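# Put bottles on the ledges matching their cap colours

## Task

Place every bottle upright on the wall ledge whose label strip has the same colour as that bottle's cap, so that the bottle's entire base rests on that ledge.

## Robot and tools

Robot: two seven-joint OpenArm arms, left_arm and right_arm, each ending in a two-finger parallel gripper. The names do not match image sides. A loose object may occasionally get a brief push from outside.

Frame: every position and orientation is in one scene frame, in metres. Its origin lies on the plane z = 0, directly under the midpoint between the two arm bases, which sit 0.70 m above it. +x points forward (the way both arms face), +z points up, and left_arm is on the +y side. Quaternions are written w first (qw, qx, qy, qz). Reported poses can be off by a few centimetres, more at long reach.

Gripper axes: the fingers point along the gripper's own +z and close along its y. end_effector_position is the spot between the pads when shut, under 1 cm behind the fingertips. Closing pushes the tips about 17 mm further along +z, mostly while the pads are still more than 70 mm apart.

Row layout (shared by execute_actions and move): one flat list of 16 numbers covering both arms, even when only one arm moves. The first 8 are left_arm's x, y, z, qw, qx, qy, qz, opening, and the last 8 are right_arm's in the same order. x, y, z and the quaternion are absolute goals for that gripper's end_effector_position and orientation in the scene frame, not offsets. Opening runs from -1 (shut) to +1 (fully open, 0.145 m). A full close needs at least about 0.5 s.

execute_actions(actions, cameras): actions is a list of actions. Each action is a list of up to 15 rows, one per 1/30 s control step; if fewer are given, the last row is held for the remaining steps. An action is rejected for both arms if any target lies more than 0.6 m from that gripper's current position along any of the gripper's axes. A malformed action, or a first action that fails this check, rejects the whole call. An empty actions list returns the full state plus all camera images. cameras is a list of names, ["all"], [] or null.

move(target, speed, blend, opening_speed, grip_force, blocking, cameras): drives each gripper in a straight line from its Hand target to the pose in target. target is one 16-number row, or a list of up to 15 rows visited in order, all sharing a 10 s cap. speed is the path's top speed in m/s, from 0.002 to 1.1 (default 0.25); turning is limited to twice that value in rad/s. You may give one value or one per target. blend (m) rounds corners between listed targets; 0 means stop at each. opening_speed (per second on the -1..+1 scale, at least 0.2) ramps the fingers. grip_force is a per-pad force cap of roughly 3 to 10 N, given as one number or one per arm; it stays in effect until you change it. blocking=false returns after about 0.5 s while motion continues, and a new move then replaces the running one. Paths do not avoid obstacles or the other arm. Grippers lag and overshoot more at higher speed, especially with the arm nearly straight. The result ends with a move: line giving the outcome (done, off_target, moving, held, fault), plus limits=paced (the pose was clipped) or limits=held (steps were withheld). done means the arm is at rest within 3 mm and 2 degrees; neither done nor off_target tells you whether anything is being touched.

wait(seconds 0 to 10): lets time pass while the arms keep their last commands. stop(): brakes the running move. zoom_image(camera cam_high or cam_low, region [x0, y0, x1, y1] in pixels from the top-left, each side at most 504): gives a closer view of the latest image. read_manual(section "licences"): returns licence text only. finished_scene(scene): ends the current scene, given by its number, and cannot be undone; the bottles must stay in place without the robot.

Control behaviour: on each step the controller limits the commanded orientation to within 32 degrees of the measured one and solves the joints by damped IK, giving position priority. A single action may therefore fall short, so send the remainder next time. To hold an orientation, repeat the same target quaternion in every row rather than copying the drifted reported value. To keep an arm idle, resend the exact pose it last reported before it went idle, together with the opening it should keep; a 0 in the opening slot is a real command. Large wrist turns can swing the elbow.

Result lines: end_effector_position and end_effector_quat_wxyz per arm; Hand target (where the arm is now headed); Tool commands; grip_measured (measured finger opening on the command scale); Joint positions (the last entry per arm is the opening in metres); Joint torques (joint order, offsets and noise included, entries 3 and 4 wrap at ±28 N m); Joint velocities (may be left out when within noise); Motor temperatures; and, after execute_actions only, step readings of position. To grip, keep commanding an opening clearly below grip_measured; the gap sets how hard it squeezes (about 10 N per pad at most, for objects up to about 11 cm wide).

Cameras: cam_high and cam_low, each 896x504, with approximate calibration (K and T_world_to_cam) that is accurate to within a few millimetres to centimetres.

Avoid: contact or pressing between the two arms, including one gripper closing on the other's fingers, which the clearance check does not prevent. Also avoid knocking things out of the work area, dropping or releasing a bottle while it is moving, fast impacts or hard pushes against fixed objects, and letting anything fall far. Holding loads, stretched-out poses or pushing toward unreachable targets heat the motors: a MOTOR HOT line appears at 85 °C, and at 100 °C an OVER-TEMPERATURE FAULT stops that arm for 30 to 60 s or more.

Each tool is called after "Request:" by a JSON object that holds its "method" and its "body".

## Session

Request:
{"method": "execute_actions", "body": {"actions": []}}

Request:
{"method": "zoom_image", "body": {"camera": "cam_high", "region": [420, 195, 680, 415]}}

Request:
{"method": "zoom_image", "body": {"camera": "cam_low", "region": [330, 120, 630, 400]}}

Scene clock: 0.00 s.
left_arm: end_effector_position=(+0.2239, +0.1828, +0.6144) grip_measured=+1.00 end_effector_quat_wxyz=(-0.319, +0.395, -0.515, +0.691) | right_arm: end_effector_position=(+0.4009, -0.1655, +0.3728) grip_measured=+1.00 end_effector_quat_wxyz=(+0.260, +0.265, +0.837, +0.401)
Joint positions: left_arm=[-1.106 0.942 0.535 2.339 -0.48 -0.199 -0.367 0.145] | right_arm=[0.583 0.619 -0.841 0.925 -1.182 -0.496 -0.047 0.145]
Joint velocities: within noise
Joint torques (N m): no reading
Motor temperatures (°C): left_arm=[21 21 22 20 21 23 21] | right_arm=[20 22 22 19 20 19 21]
Hand target: left_arm +0.2239, +0.1828, +0.6144; -0.319, +0.395, -0.515, +0.691 | right_arm +0.4009, -0.1655, +0.3728; +0.260, +0.265, +0.837, +0.401
Tool commands: left_gripper/opening=+1.0 right_gripper/opening=+1.0

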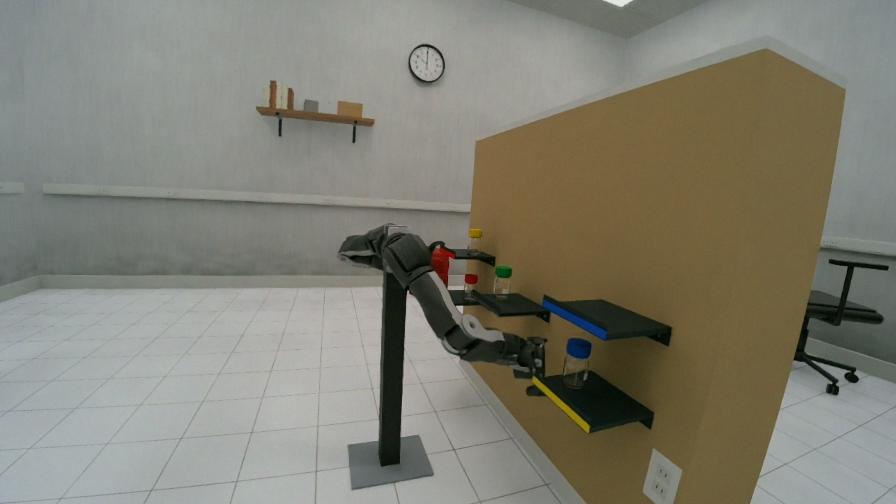

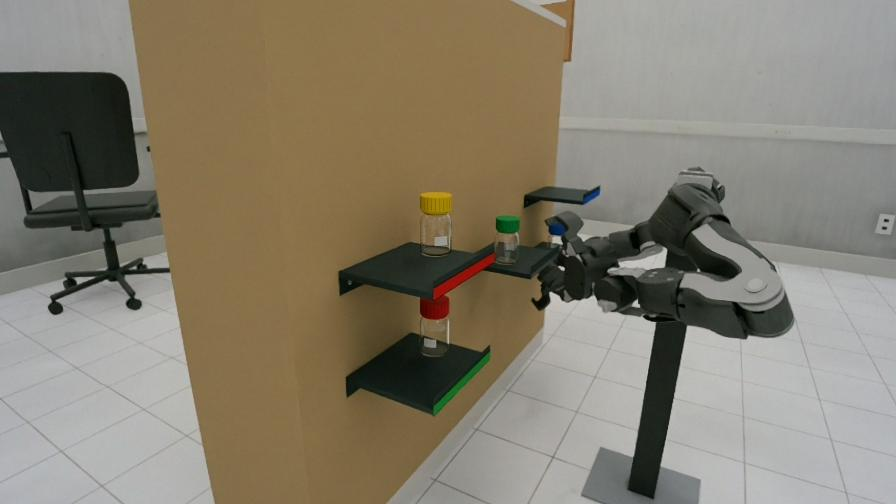

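Scaled by 1.938 from the camera's 896x504 image, which has a finer 1280x720 frame.

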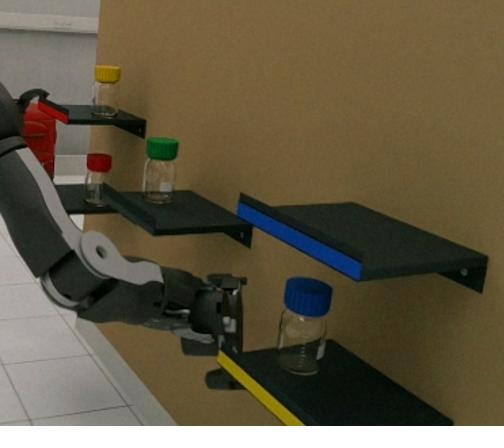

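Scaled by 1.680 from the camera's 896x504 image, which has a finer 1280x720 frame.

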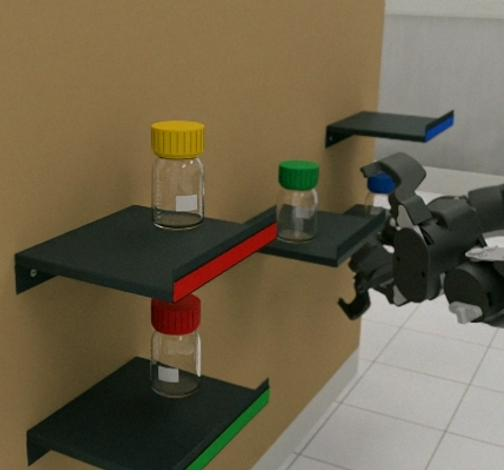

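Request:
{"method": "move", "body": {"target": [[0.20, 0.36, 0.54, 0, 0.7071, 0, 0.7071, 0.3, 0.27, -0.22, 0.41, 0, 0.7071, 0, 0.7071, 0.3],[0.25, 0.22, 0.46, 0, 0.7071, 0, 0.7071, 0.3, 0.25, -0.23, 0.42, 0, 0.7071, 0, 0.7071, 0.3],[0.36, 0.20, 0.50, 0, 0.7071, 0, 0.7071, 0.3, 0.34, -0.20, 0.46, 0, 0.7071, 0, 0.7071, 0.3]], "speed": 0.2, "blend": [0.03,0.03,0], "blocking": false, "cameras": []}}

Request:
{"method": "zoom_image", "body": {"camera": "cam_low", "region": [390, 180, 530, 320]}}

Request:
{"method": "zoom_image", "body": {"camera": "cam_low", "region": [390, 285, 530, 425]}}

Request:
{"method": "zoom_image", "body": {"camera": "cam_high", "region": [440, 220, 560, 320]}}

Request:
{"method": "zoom_image", "body": {"camera": "cam_high", "region": [520, 280, 680, 440]}}

Request:
{"method": "zoom_image", "body": {"camera": "cam_low", "region": [480, 180, 610, 290]}}

Scene clock: 37.70 s.
left_arm: end_effector_position=(+0.2219, +0.1958, +0.6079) grip_measured=+0.30 end_effector_quat_wxyz=(-0.297, +0.429, -0.482, +0.704) | right_arm: end_effector_position=(+0.3892, -0.1703, +0.3734) grip_measured=+0.30 end_effector_quat_wxyz=(+0.246, +0.321, +0.798, +0.446)
Joint positions: left_arm=[-1.123 0.904 0.536 2.302 -0.405 -0.265 -0.381 0.098] | right_arm=[0.489 0.641 -0.76 0.969 -1.072 -0.496 -0.062 0.098]
Joint velocities: left_arm=[-0.099 0.033 -0.012 -0.095 0.139 -0.139 -0.037 0] | right_arm=[-0.231 0.011 0.159 0.085 0.227 -0.022 -0.051 0]
Joint torques (N m): left_arm=[-0.15 1.86 1.98 2.65 0.23 -0.3 -0.47] | right_arm=[5.68 4.1 3.54 3 0.41 0.08 -0.58]
Hand target: left_arm +0.2219, +0.1978, +0.6081; -0.296, +0.431, -0.477, +0.706 | right_arm +0.3899, -0.1703, +0.3760; +0.246, +0.325, +0.793, +0.453
Tool commands: left_gripper/opening=+0.3 right_gripper/opening=+0.3
Off the commanded pose: left_arm 0.175 m, 74 deg | right_arm 0.104 m, 114 deg.
move: running; path passed 0 of 3 targets
No camera images: "cameras" was empty.

Scaled by 3.600 from the camera's 896x504 image, which has a finer 1280x720 frame.
This view is cut from an older image: the scene may have changed since it was taken.

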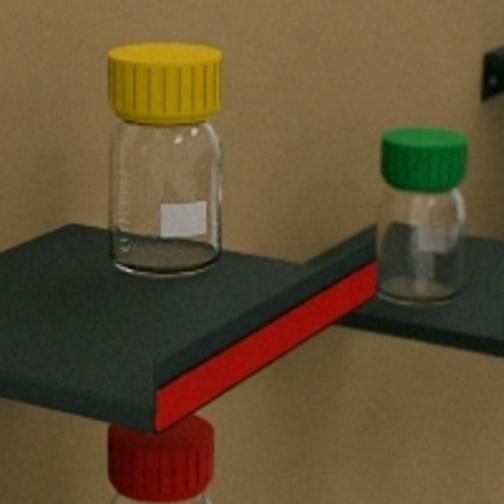

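Scaled by 3.600 from the camera's 896x504 image, which has a finer 1280x720 frame.
This view is cut from an older image: the scene may have changed since it was taken.

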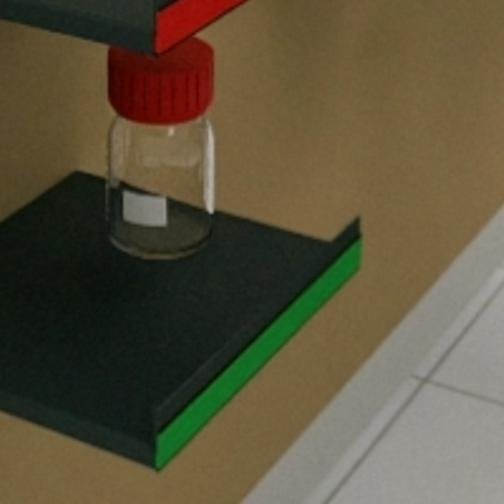

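Scaled by 4.200 from the camera's 896x504 image, which has a finer 1280x720 frame.
This view is cut from an older image: the scene may have changed since it was taken.

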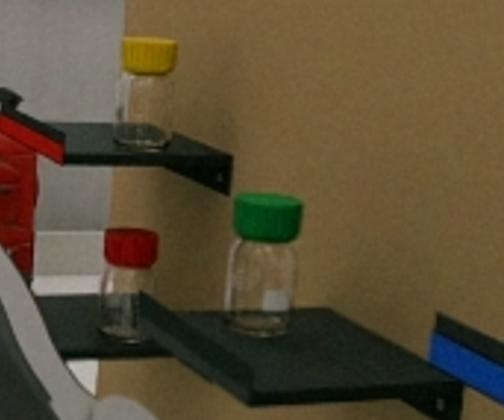

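Scaled by 3.150 from the camera's 896x504 image, which has a finer 1280x720 frame.
This view is cut from an older image: the scene may have changed since it was taken.

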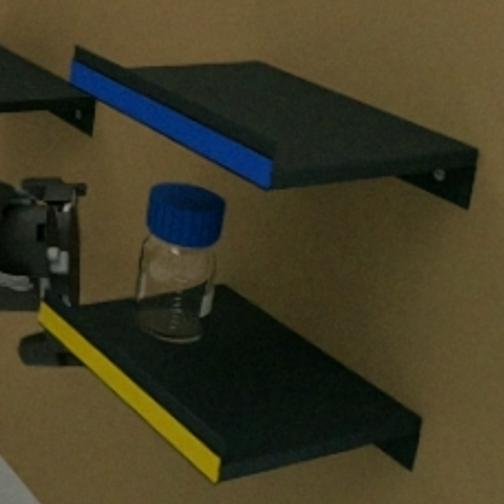

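Scaled by 3.877 from the camera's 896x504 image, which has a finer 1280x720 frame.
This view is cut from an older image: the scene may have changed since it was taken.

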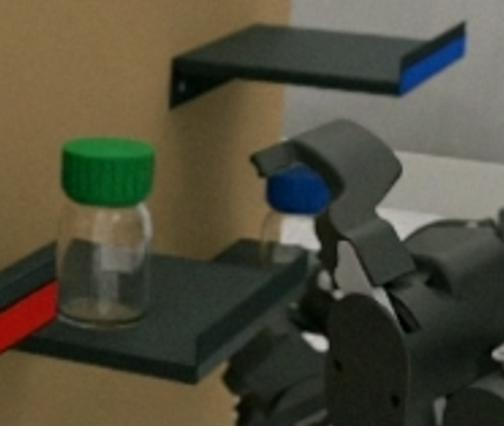

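Request:
{"method": "move", "body": {"target": [[0.37, 0.12, 0.62, 0.0924, 0.7011, -0.0924, 0.7011, 0.3, 0.28, -0.29, 0.495, 0, 0.7071, 0, 0.7071, 0.3],[0.38, 0.04, 0.70, 0.0924, 0.7011, -0.0924, 0.7011, 0.3, 0.30, -0.35, 0.498, 0, 0.7071, 0, 0.7071, 0.3],[0.38, 0.22, 0.79, 0, 0.7071, 0, 0.7071, 0.3, 0.34, -0.354, 0.498, 0, 0.7071, 0, 0.7071, 0.3],[0.387, 0.338, 0.795, 0, 0.7071, 0, 0.7071, 0.3, 0.377, -0.354, 0.498, 0, 0.7071, 0, 0.7071, 0.3]], "speed": 0.2, "blend": [0.03,0.03,0.03,0], "cameras": ["all"]}}

Request:
{"method": "zoom_image", "body": {"camera": "cam_high", "region": [520, 300, 680, 440]}}

Request:
{"method": "zoom_image", "body": {"camera": "cam_low", "region": [380, 140, 540, 280]}}

Scene clock: 126.83 s.
left_arm: end_effector_position=(+0.3860, +0.3399, +0.7960) grip_measured=+0.30 end_effector_quat_wxyz=(-0.003, +0.707, +0.003, +0.707) | right_arm: end_effector_position=(+0.3773, -0.3560, +0.5014) grip_measured=+0.30 end_effector_quat_wxyz=(+0.003, +0.704, -0.002, +0.711)
Joint positions: left_arm=[1.014 1.275 -0.363 1.585 1.384 0.663 -0.156 0.098] | right_arm=[0.046 0.818 -0.063 1.25 0.846 -0.227 0.188 0.098]
Joint torques (N m): left_arm=[6.53 2.91 2.32 1.07 0.01 -0.68 0.23] | right_arm=[3.63 6.21 2.04 2.51 0.18 -0.34 0.18]
Hand target: left_arm +0.3870, +0.3379, +0.7950; +0.000, +0.707, +0.000, +0.707 | right_arm +0.3770, -0.3541, +0.4981; +0.000, +0.707, +0.000, +0.707
Off the commanded pose: left_arm 0.002 m, 0 deg | right_arm 0.004 m, 1 deg.
earlier move: done
move: off_target (right_arm)

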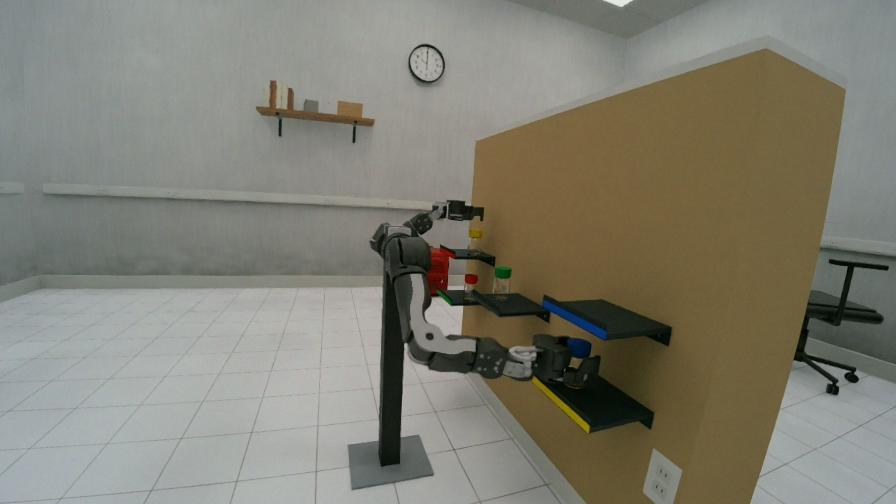

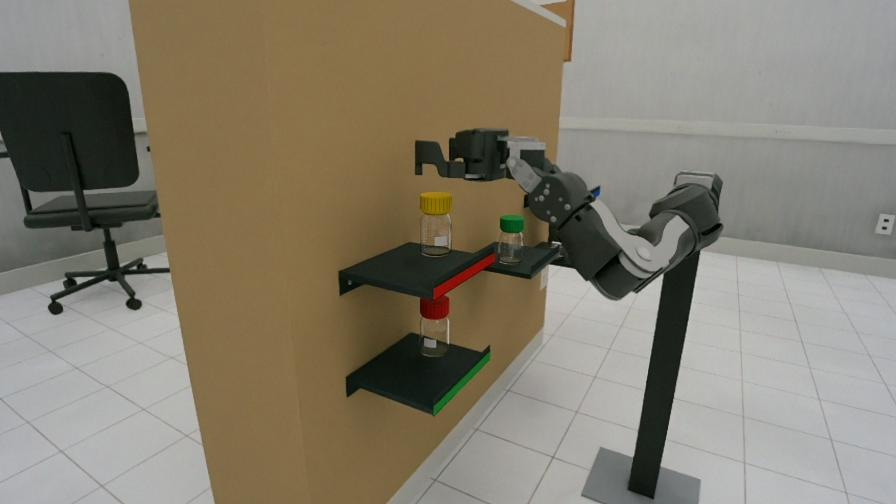

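Scaled by 3.150 from the camera's 896x504 image, which has a finer 1280x720 frame.

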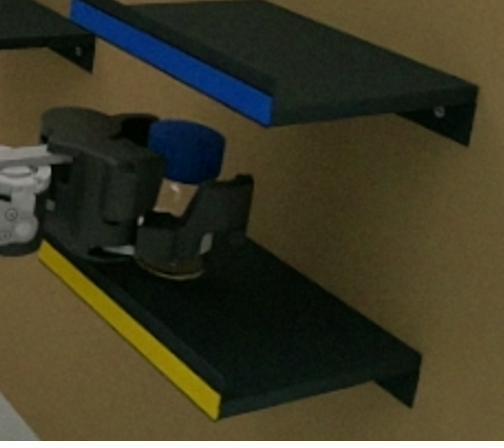

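Scaled by 3.150 from the camera's 896x504 image, which has a finer 1280x720 frame.

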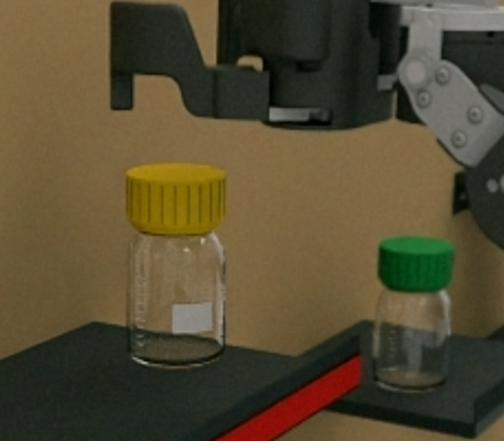

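Request:
{"method": "move", "body": {"target": [[0.387, 0.338, 0.795, 0, 0.7071, 0, 0.7071, 0.3, 0.377, -0.355, 0.499, 0, 0.7071, 0, 0.7071, -0.6],[0.387, 0.339, 0.689, 0, 0.7071, 0, 0.7071, 0.3, 0.377, -0.355, 0.534, 0, 0.7071, 0, 0.7071, -0.6],[0.387, 0.339, 0.689, 0, 0.7071, 0, 0.7071, -0.6, 0.377, -0.355, 0.534, 0, 0.7071, 0, 0.7071, -0.6],[0.387, 0.339, 0.735, 0, 0.7071, 0, 0.7071, -0.6, 0.37, -0.20, 0.545, 0, 0.7071, 0, 0.7071, -0.6]], "speed": [0.05, 0.1, 0.05, 0.12], "opening_speed": 0.8, "grip_force": 6, "cameras": ["all"]}}

Scene clock: 152.27 s.
left_arm: end_effector_position=(+0.3864, +0.3396, +0.7346) grip_measured=-0.24 end_effector_quat_wxyz=(-0.002, +0.709, +0.000, +0.705) | right_arm: end_effector_position=(+0.3696, -0.1987, +0.5424) grip_measured=-0.26 end_effector_quat_wxyz=(-0.003, +0.710, +0.001, +0.704)
Joint positions: left_arm=[0.578 1.386 -0.253 1.669 1.44 0.35 -0.153 0.058] | right_arm=[0.033 0.585 -0.241 1.86 0.588 0.151 -0.354 0.056]
Joint torques (N m): left_arm=[6.11 5.05 3.28 0.69 -0.02 -0.8 0.15] | right_arm=[4.21 2.91 2.92 3.97 -0.26 -0.53 -0.12]
Hand target: left_arm +0.3870, +0.3390, +0.7349; +0.000, +0.707, +0.000, +0.707 | right_arm +0.3700, -0.2001, +0.5451; +0.000, +0.707, +0.000, +0.707
Off the commanded pose: left_arm 0.001 m, 0 deg | right_arm 0.003 m, 1 deg.
grip_force (N): 6, 6
move: done

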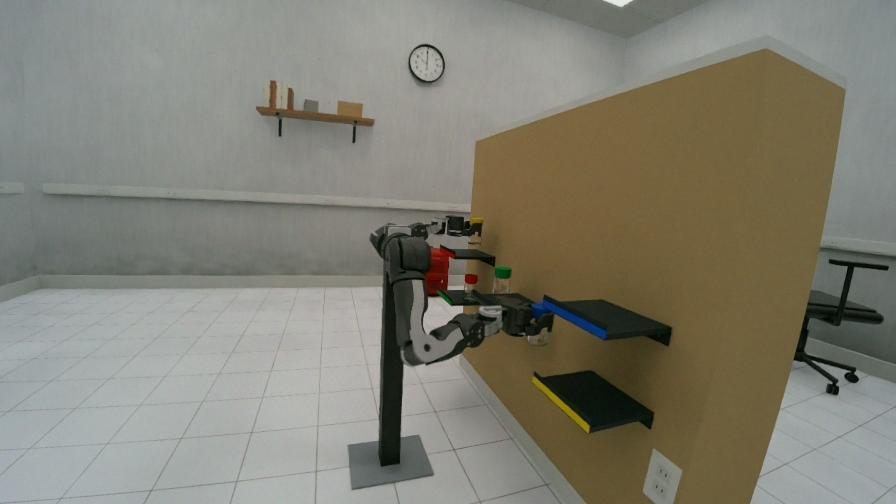

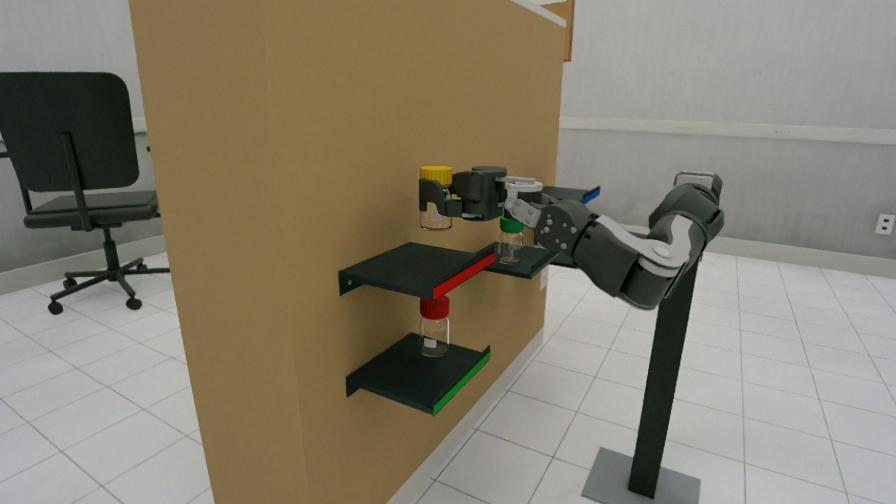

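Request:
{"method": "zoom_image", "body": {"camera": "cam_high", "region": [460, 240, 560, 320]}}

Request:
{"method": "zoom_image", "body": {"camera": "cam_low", "region": [460, 190, 560, 290]}}

Scaled by 5.040 from the camera's 896x504 image, which has a finer 1280x720 frame.

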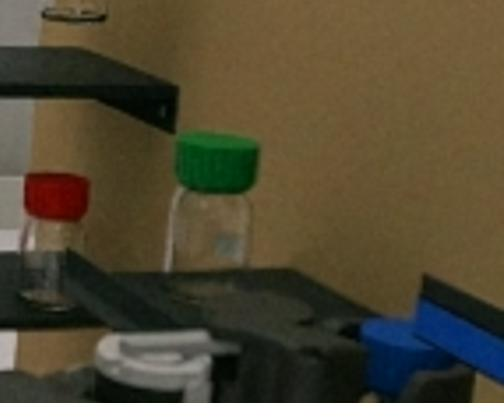

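Scaled by 5.040 from the camera's 896x504 image, which has a finer 1280x720 frame.

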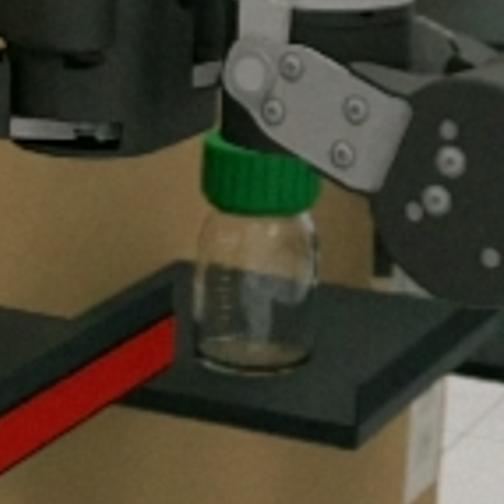

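Request:
{"method": "move", "body": {"target": [[0.38, 0.22, 0.74, 0, 0.7071, 0, 0.7071, -0.6, 0.38, -0.21, 0.68, 0, 0.7071, 0, 0.7071, -0.6],[0.38, 0.06, 0.74, 0.0924, 0.7011, -0.0924, 0.7011, -0.6, 0.38, -0.30, 0.73, 0, 0.7071, 0, 0.7071, -0.6],[0.385, -0.06, 0.72, 0.0924, 0.7011, -0.0924, 0.7011, -0.6, 0.38, -0.37, 0.73, 0, 0.7071, 0, 0.7071, -0.6],[0.385, -0.06, 0.605, 0.0924, 0.7011, -0.0924, 0.7011, -0.6, 0.38, -0.372, 0.705, 0, 0.7071, 0, 0.7071, -0.6]], "speed": [0.15, 0.15, 0.15, 0.1], "blend": [0.02, 0.02, 0.02, 0], "cameras": ["all"]}}

Request:
{"method": "zoom_image", "body": {"camera": "cam_high", "region": [450, 220, 690, 360]}}

Request:
{"method": "zoom_image", "body": {"camera": "cam_low", "region": [460, 170, 620, 290]}}

Scene clock: 190.77 s.
left_arm: end_effector_position=(+0.3848, -0.0595, +0.6033) grip_measured=-0.24 end_effector_quat_wxyz=(+0.091, +0.705, -0.091, +0.698) | right_arm: end_effector_position=(+0.3807, -0.3715, +0.7009) grip_measured=-0.26 end_effector_quat_wxyz=(+0.000, +0.714, +0.000, +0.701)
Joint positions: left_arm=[0.878 0.142 -1.219 1.633 0.892 0.226 -1.029 0.058] | right_arm=[0.309 1.068 0.249 1.574 1.011 0.544 0.135 0.056]
Joint torques (N m): left_arm=[9.03 -1.57 2.11 3.23 -0.55 -0.6 0.22] | right_arm=[4.23 6.74 5.18 2.3 0.17 -0.79 0.15]
Hand target: left_arm +0.3850, -0.0599, +0.6050; +0.092, +0.701, -0.092, +0.701 | right_arm +0.3799, -0.3720, +0.7051; +0.000, +0.707, +0.000, +0.707
Off the commanded pose: left_arm 0.002 m, 1 deg | right_arm 0.004 m, 1 deg.
grip_force (N): 6, 6
move: off_target (right_arm)

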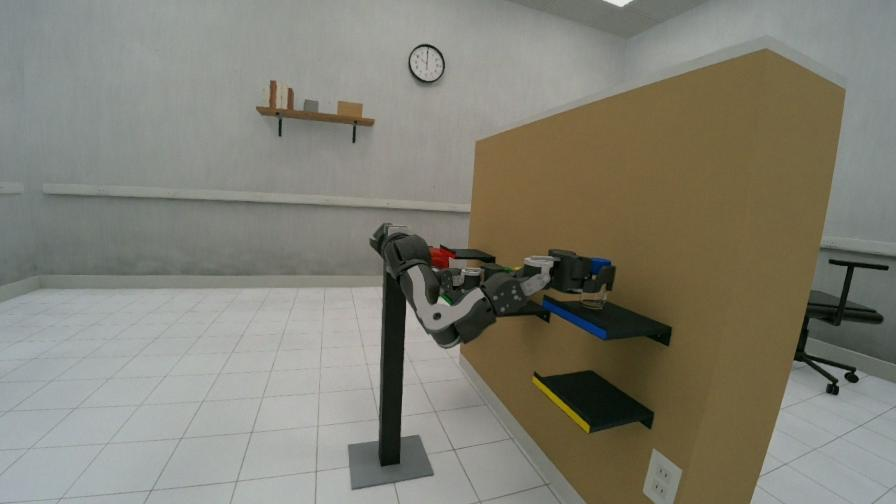

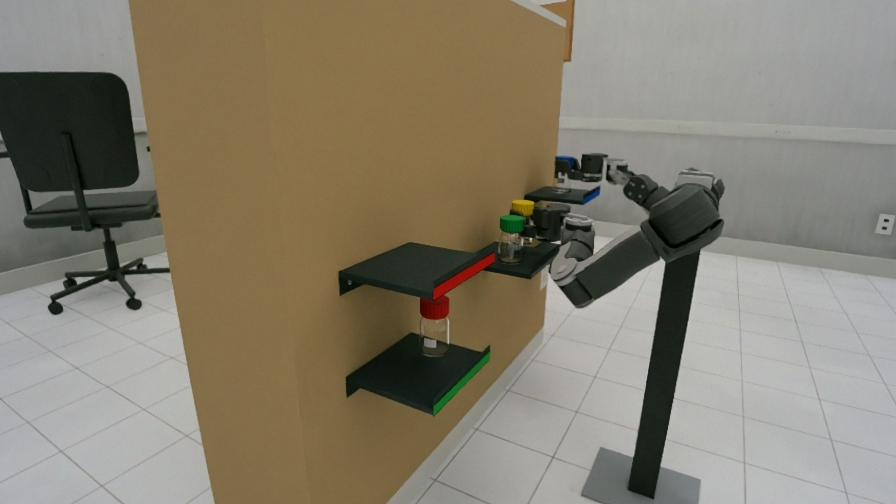

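Scaled by 2.100 from the camera's 896x504 image, which has a finer 1280x720 frame.

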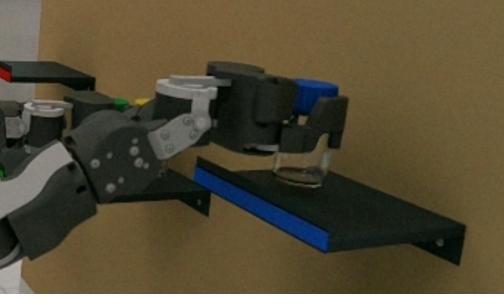

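Scaled by 3.150 from the camera's 896x504 image, which has a finer 1280x720 frame.

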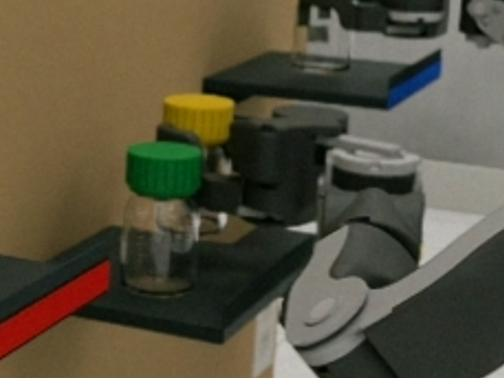

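Request:
{"method": "move", "body": {"target": [0.385, -0.06, 0.584, 0.0924, 0.7011, -0.0924, 0.7011, -0.6, 0.38, -0.372, 0.692, 0, 0.7071, 0, 0.7071, -0.6], "speed": 0.02, "cameras": []}}

Scene clock: 198.63 s.
left_arm: end_effector_position=(+0.3849, -0.0602, +0.5859) grip_measured=-0.24 end_effector_quat_wxyz=(+0.093, +0.702, -0.091, +0.701) | right_arm: end_effector_position=(+0.3803, -0.3720, +0.6926) grip_measured=-0.26 end_effector_quat_wxyz=(+0.001, +0.707, +0.000, +0.708)
Joint positions: left_arm=[0.863 0.151 -1.272 1.59 0.87 0.141 -1.017 0.058] | right_arm=[0.256 1.059 0.259 1.574 1.008 0.48 0.138 0.056]
Joint torques (N m): left_arm=[7.85 -1.25 1.76 2.82 -0.48 -0.57 0.21] | right_arm=[3.34 7.05 4.18 2.35 0.23 -0.43 0.05]
Hand target: left_arm +0.3850, -0.0601, +0.5841; +0.093, +0.701, -0.092, +0.701 | right_arm +0.3800, -0.3720, +0.6919; +0.000, +0.707, +0.000, +0.707
Off the commanded pose: left_arm 0.002 m, 0 deg | right_arm 0.001 m, 0 deg.
grip_force (N): 6, 6
move: done
No camera images: "cameras" was empty.

Request:
{"method": "move", "body": {"target": [0.385, -0.06, 0.581, 0.0924, 0.7011, -0.0924, 0.7011, -0.6, 0.38, -0.372, 0.689, 0, 0.7071, 0, 0.7071, -0.6], "speed": 0.02, "cameras": []}}

Scene clock: 209.03 s.
left_arm: end_effector_position=(+0.3852, -0.0600, +0.5855) grip_measured=-0.24 end_effector_quat_wxyz=(+0.093, +0.698, -0.089, +0.704) | right_arm: end_effector_position=(+0.3800, -0.3718, +0.6925) grip_measured=-0.26 end_effector_quat_wxyz=(+0.000, +0.702, +0.001, +0.712)
Joint positions: left_arm=[0.863 0.152 -1.278 1.584 0.863 0.126 -1.017 0.058] | right_arm=[0.243 1.062 0.26 1.574 1.015 0.456 0.138 0.056]
Joint torques (N m): left_arm=[7.19 -1.12 1.54 2.51 -0.33 -0.47 0.25] | right_arm=[3.02 7.5 3.48 2.28 0.23 -0.22 -0.07]
Hand target: left_arm +0.3850, -0.0599, +0.5811; +0.092, +0.701, -0.092, +0.701 | right_arm +0.3800, -0.3720, +0.6890; +0.000, +0.707, +0.000, +0.707
Off the commanded pose: left_arm 0.004 m, 1 deg | right_arm 0.004 m, 1 deg.
grip_force (N): 6, 6
move: off_target (left_arm, right_arm)
No camera images: "cameras" was empty.

Request:
{"method": "move", "body": {"target": [[0.385, -0.06, 0.5855, 0.0924, 0.7011, -0.0924, 0.7011, 0.1, 0.38, -0.372, 0.6925, 0, 0.7071, 0, 0.7071, 0.1],[0.385, -0.06, 0.71, 0.0924, 0.7011, -0.0924, 0.7011, 0.1, 0.38, -0.372, 0.80, 0, 0.7071, 0, 0.7071, 0.1],[0.375, 0.06, 0.72, 0.0924, 0.7011, -0.0924, 0.7011, 0.1, 0.375, -0.25, 0.79, 0, 0.7071, 0, 0.7071, 0.1],[0.36, 0.20, 0.60, 0, 0.7071, 0, 0.7071, 0.1, 0.37, -0.19, 0.74, 0, 0.7071, 0, 0.7071, 0.1]], "speed": [0.05, 0.12, 0.18, 0.18], "blend": [0, 0.02, 0.03, 0], "opening_speed": 0.8, "cameras": ["all"]}}

Request:
{"method": "zoom_image", "body": {"camera": "cam_high", "region": [450, 230, 550, 320]}}

Request:
{"method": "zoom_image", "body": {"camera": "cam_low", "region": [400, 180, 600, 370]}}

Request:
{"method": "zoom_image", "body": {"camera": "cam_high", "region": [530, 230, 690, 350]}}

Scene clock: 250.33 s.
left_arm: end_effector_position=(+0.3597, +0.2008, +0.5992) grip_measured=+0.10 end_effector_quat_wxyz=(-0.002, +0.708, +0.001, +0.706) | right_arm: end_effector_position=(+0.3698, -0.1896, +0.7407) grip_measured=+0.10 end_effector_quat_wxyz=(-0.001, +0.707, +0.002, +0.707)
Joint positions: left_arm=[0.443 1.111 -0.776 2.064 1.075 -0.037 -0.778 0.083] | right_arm=[0.819 0.836 -0.359 2.114 1.393 0.735 -0.902 0.083]
Joint torques (N m): left_arm=[5.92 3.65 2.8 2.66 -0.28 -0.56 0.23] | right_arm=[4.47 1.75 2.84 1.03 -0.35 -0.34 -0.14]
Hand target: left_arm +0.3600, +0.2000, +0.6000; +0.000, +0.707, +0.000, +0.707 | right_arm +0.3700, -0.1900, +0.7400; +0.000, +0.707, +0.000, +0.707
Off the commanded pose: left_arm 0.001 m, 0 deg | right_arm 0.001 m, 0 deg.
grip_force (N): 6, 6
move: done

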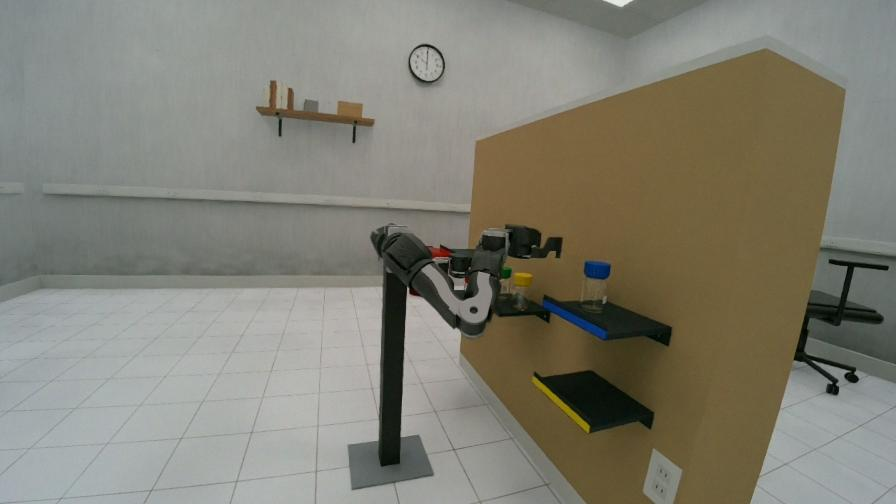

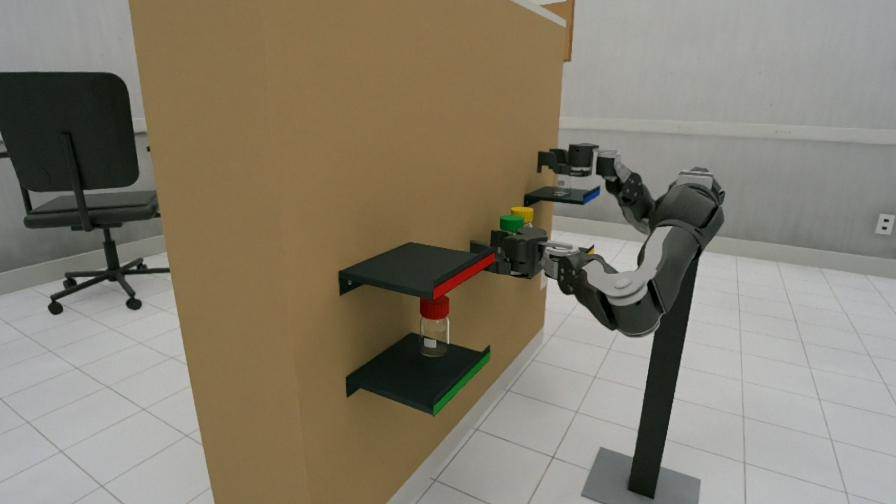

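Scaled by 5.040 from the camera's 896x504 image, which has a finer 1280x720 frame.

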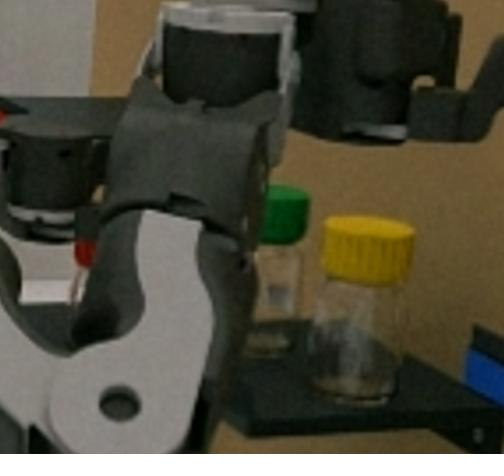

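Scaled by 2.520 from the camera's 896x504 image, which has a finer 1280x720 frame.

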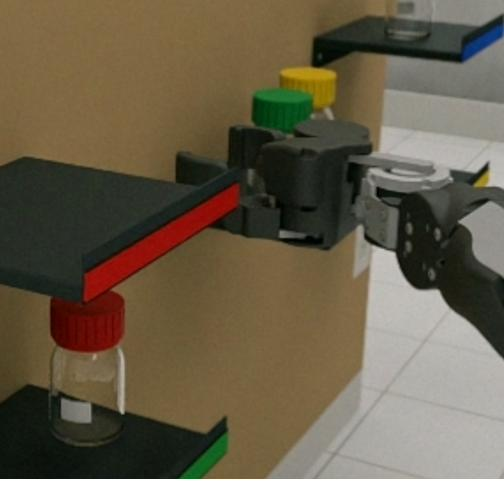

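Scaled by 3.150 from the camera's 896x504 image, which has a finer 1280x720 frame.

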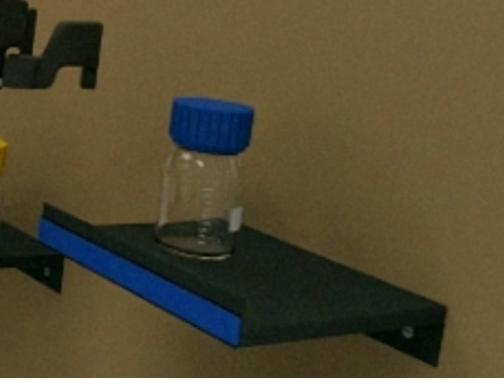

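Request:
{"method": "move", "body": {"target": [[0.30, 0.28, 0.505, 0, 0.7071, 0, 0.7071, 0.3, 0.383, -0.07, 0.73, -0.0924, 0.7011, 0.0924, 0.7011, 0.15],[0.31, 0.345, 0.498, 0, 0.7071, 0, 0.7071, 0.3, 0.383, -0.065, 0.66, -0.0924, 0.7011, 0.0924, 0.7011, 0.15],[0.385, 0.346, 0.497, 0, 0.7071, 0, 0.7071, 0.3, 0.383, -0.065, 0.595, -0.0924, 0.7011, 0.0924, 0.7011, 0.15]], "speed": [0.18, 0.1, 0.1], "blend": [0.02, 0.01, 0], "cameras": ["all"]}}

Request:
{"method": "zoom_image", "body": {"camera": "cam_high", "region": [450, 230, 550, 320]}}

Request:
{"method": "zoom_image", "body": {"camera": "cam_low", "region": [400, 180, 600, 370]}}

Scene clock: 279.80 s.
left_arm: end_effector_position=(+0.3857, +0.3474, +0.5006) grip_measured=+0.30 end_effector_quat_wxyz=(-0.002, +0.703, +0.003, +0.711) | right_arm: end_effector_position=(+0.3834, -0.0662, +0.5951) grip_measured=+0.15 end_effector_quat_wxyz=(-0.090, +0.702, +0.091, +0.701)
Joint positions: left_arm=[0.326 1.096 -0.766 1.242 1.229 -0.505 -0.021 0.098] | right_arm=[0.583 0.592 -0.862 1.913 0.838 0.241 -0.678 0.087]
Joint torques (N m): left_arm=[5.55 6.03 2 1.36 0.08 -0.53 0.23] | right_arm=[5.1 0.78 2.71 2.92 -0.32 -0.48 0.17]
Hand target: left_arm +0.3850, +0.3460, +0.4970; +0.000, +0.707, +0.000, +0.707 | right_arm +0.3830, -0.0651, +0.5949; -0.092, +0.701, +0.092, +0.701
Off the commanded pose: left_arm 0.004 m, 1 deg | right_arm 0.001 m, 0 deg.
grip_force (N): 6, 6
move: off_target (left_arm)

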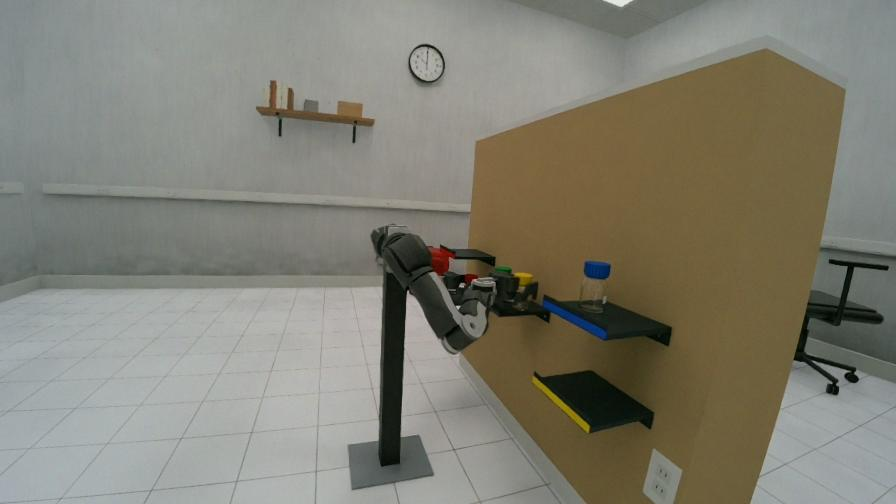

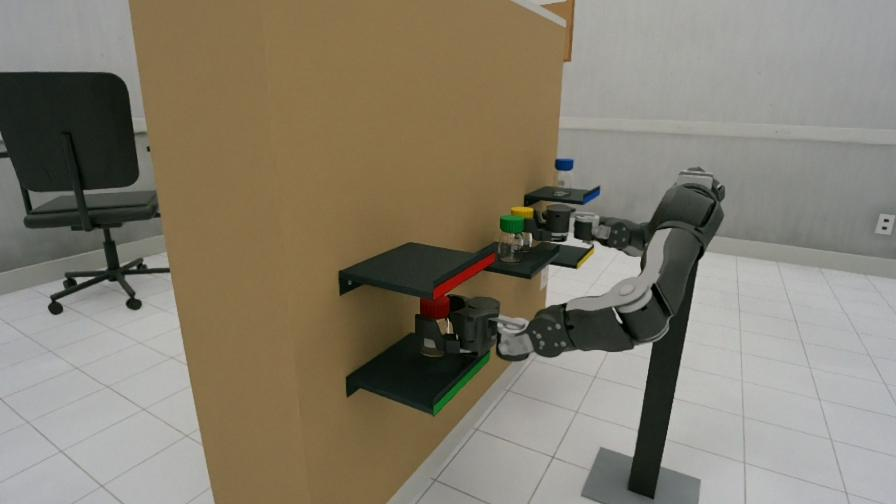

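Scaled by 5.040 from the camera's 896x504 image, which has a finer 1280x720 frame.

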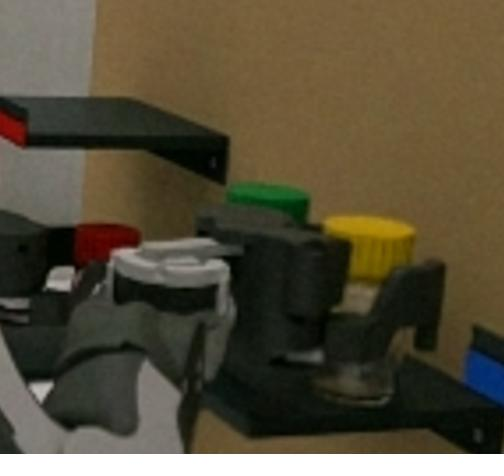

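Scaled by 2.520 from the camera's 896x504 image, which has a finer 1280x720 frame.

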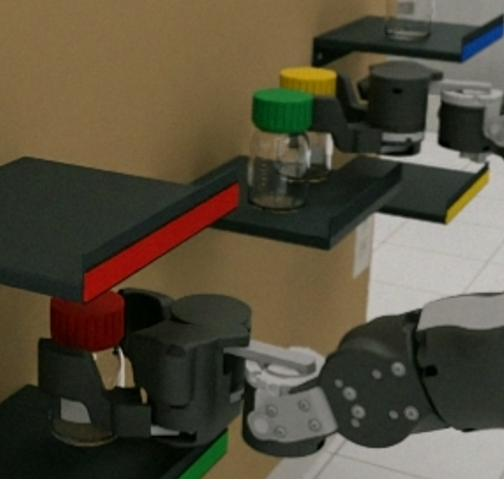

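Request:
{"method": "move", "body": {"target": [[0.385, 0.346, 0.498, 0, 0.7071, 0, 0.7071, -0.6, 0.383, -0.065, 0.595, -0.0924, 0.7011, 0.0924, 0.7011, -0.6],[0.385, 0.347, 0.532, 0, 0.7071, 0, 0.7071, -0.6, 0.383, -0.066, 0.65, -0.0924, 0.7011, 0.0924, 0.7011, -0.6],[0.37, 0.20, 0.545, 0, 0.7071, 0, 0.7071, -0.6, 0.37, -0.20, 0.63, 0, 0.7071, 0, 0.7071, -0.6],[0.38, 0.205, 0.69, 0, 0.7071, 0, 0.7071, -0.6, 0.37, -0.21, 0.537, 0, 0.7071, 0, 0.7071, -0.6],[0.38, 0.37, 0.733, 0, 0.7071, 0, 0.7071, -0.6, 0.38, -0.372, 0.537, 0, 0.7071, 0, 0.7071, -0.6]], "speed": [0.05, 0.1, 0.16, 0.16, 0.15], "blend": [0, 0.01, 0.02, 0.02, 0], "opening_speed": 0.8, "cameras": ["all"]}}

Request:
{"method": "zoom_image", "body": {"camera": "cam_high", "region": [450, 230, 690, 440]}}

Request:
{"method": "zoom_image", "body": {"camera": "cam_low", "region": [380, 150, 600, 300]}}

Scene clock: 307.37 s.
left_arm: end_effector_position=(+0.3800, +0.3711, +0.7297) grip_measured=-0.24 end_effector_quat_wxyz=(-0.002, +0.711, +0.002, +0.703) | right_arm: end_effector_position=(+0.3789, -0.3723, +0.5317) grip_measured=-0.24 end_effector_quat_wxyz=(+0.002, +0.714, +0.000, +0.700)
Joint positions: left_arm=[0.74 1.541 -0.554 1.57 1.548 0.199 -0.02 0.058] | right_arm=[0.145 1.151 -0.421 1.303 1.212 -0.322 0.082 0.057]
Joint torques (N m): left_arm=[6.24 5.29 4.18 0.49 0.1 -0.82 0.21] | right_arm=[4.55 7.45 5.34 1.96 0.25 -0.77 0.17]
Hand target: left_arm +0.3800, +0.3700, +0.7330; +0.000, +0.707, +0.000, +0.707 | right_arm +0.3800, -0.3720, +0.5370; +0.000, +0.707, +0.000, +0.707
Off the commanded pose: left_arm 0.004 m, 1 deg | right_arm 0.005 m, 1 deg.
grip_force (N): 6, 6
move: off_target (left_arm, right_arm)

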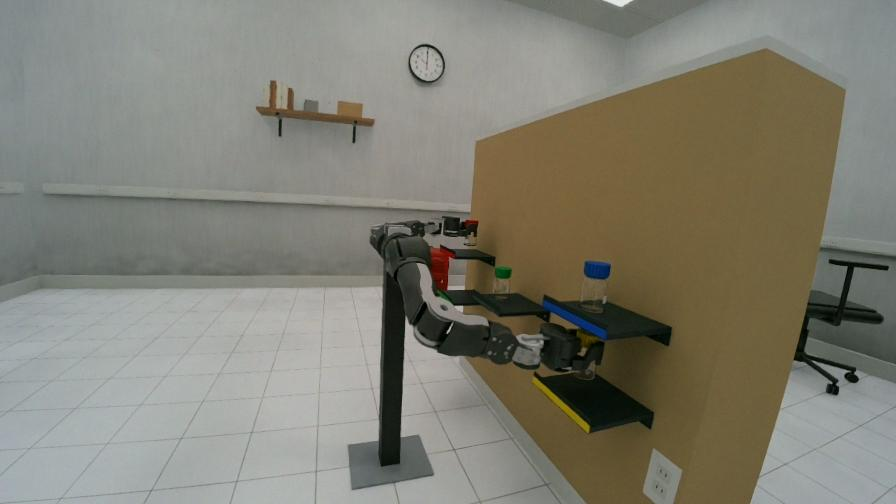

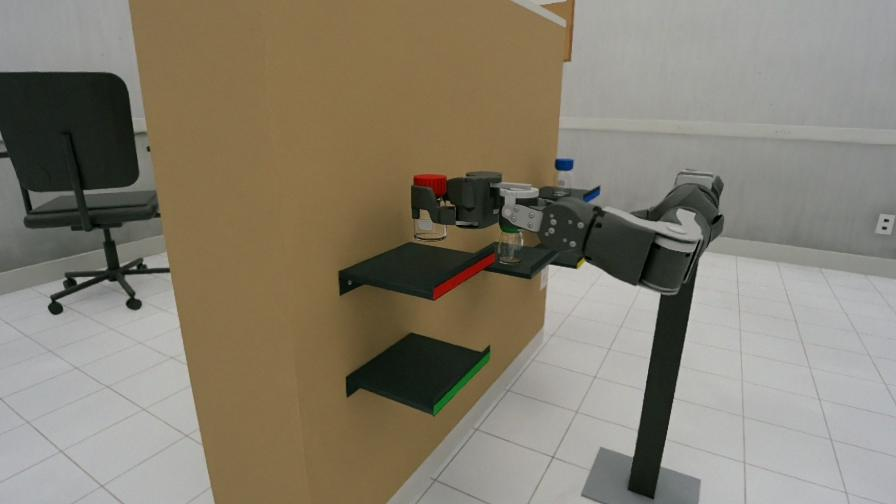

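Scaled by 2.100 from the camera's 896x504 image, which has a finer 1280x720 frame.

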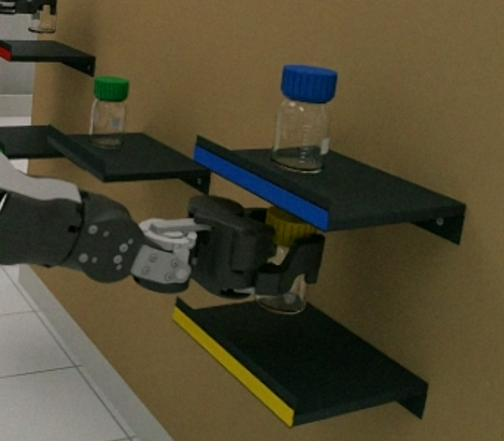

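Scaled by 2.291 from the camera's 896x504 image, which has a finer 1280x720 frame.

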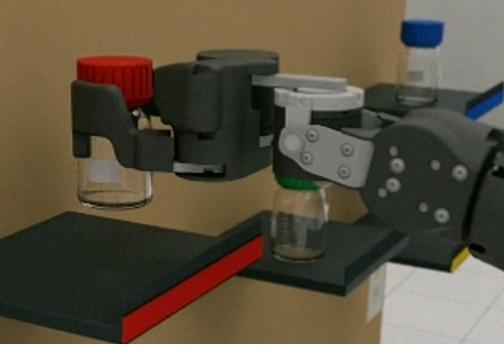

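Request:
{"method": "move", "body": {"target": [[0.38, 0.372, 0.709, 0, 0.7071, 0, 0.7071, -0.6, 0.38, -0.374, 0.514, 0, 0.7071, 0, 0.7071, -0.6],[0.38, 0.372, 0.694, 0, 0.7071, 0, 0.7071, -0.6, 0.38, -0.374, 0.499, 0, 0.7071, 0, 0.7071, -0.6],[0.38, 0.372, 0.690, 0, 0.7071, 0, 0.7071, -0.6, 0.38, -0.374, 0.495, 0, 0.7071, 0, 0.7071, -0.6]], "speed": [0.08, 0.02, 0.02], "cameras": ["all"]}}

Request:
{"method": "zoom_image", "body": {"camera": "cam_high", "region": [450, 230, 690, 440]}}

Request:
{"method": "zoom_image", "body": {"camera": "cam_low", "region": [380, 150, 600, 300]}}

Scene clock: 320.17 s.
left_arm: end_effector_position=(+0.3802, +0.3726, +0.6943) grip_measured=-0.24 end_effector_quat_wxyz=(-0.001, +0.702, +0.002, +0.712) | right_arm: end_effector_position=(+0.3802, -0.3757, +0.4976) grip_measured=-0.24 end_effector_quat_wxyz=(+0.003, +0.705, -0.001, +0.709)
Joint positions: left_arm=[0.583 1.563 -0.597 1.574 1.566 -0.027 -0.011 0.058] | right_arm=[0.178 1.005 -0.421 1.126 1.121 -0.404 0.174 0.057]
Joint torques (N m): left_arm=[4.05 6.92 2.69 0.49 0.13 -0.59 0.19] | right_arm=[3.97 6.37 2.74 1.54 0.17 -0.41 0.15]
Hand target: left_arm +0.3800, +0.3720, +0.6901; +0.000, +0.707, +0.000, +0.707 | right_arm +0.3800, -0.3740, +0.4950; +0.000, +0.707, +0.000, +0.707
Off the commanded pose: left_arm 0.004 m, 1 deg | right_arm 0.003 m, 0 deg.
grip_force (N): 6, 6
move: off_target (left_arm)

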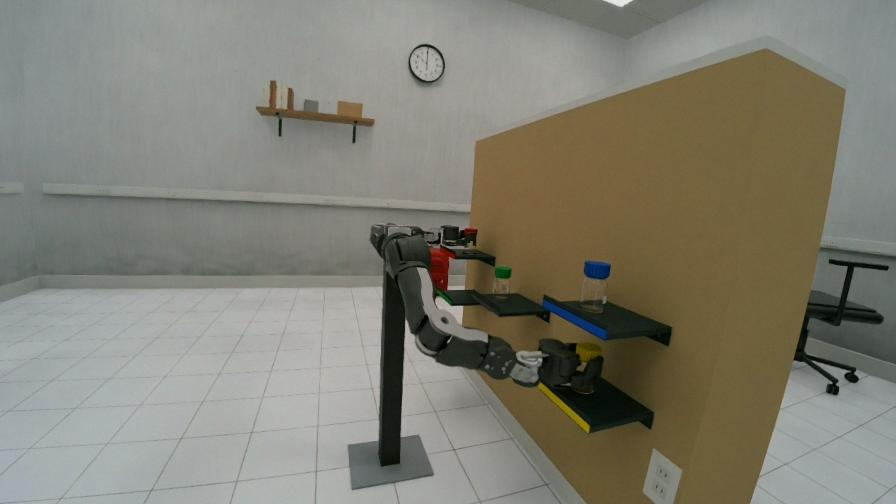

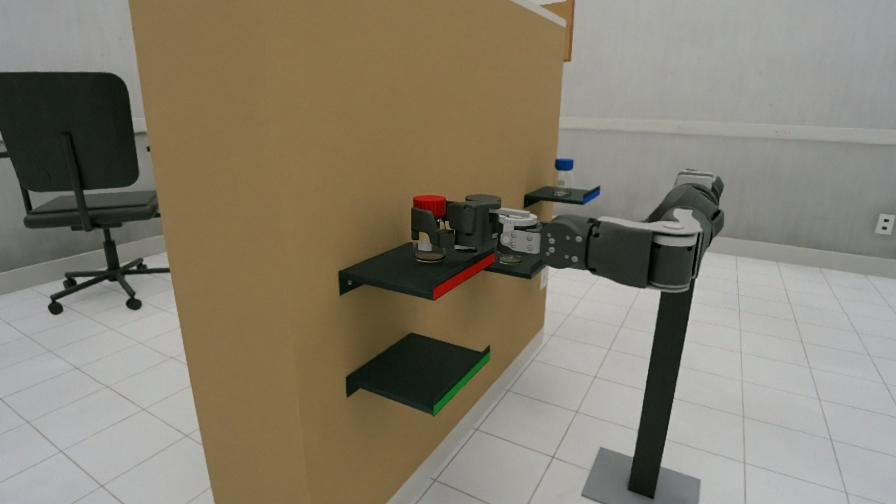

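Scaled by 2.100 from the camera's 896x504 image, which has a finer 1280x720 frame.

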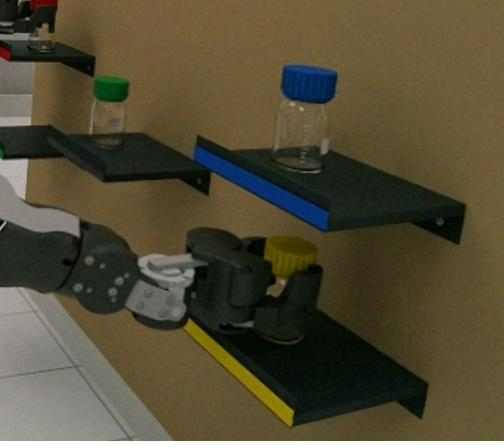

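Scaled by 2.291 from the camera's 896x504 image, which has a finer 1280x720 frame.

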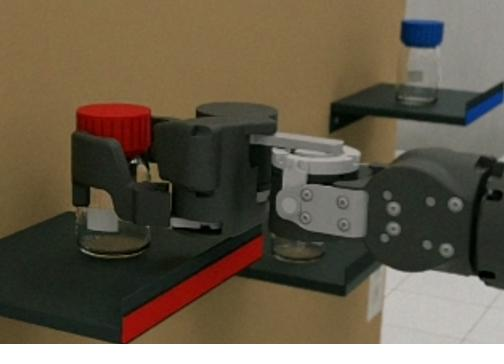

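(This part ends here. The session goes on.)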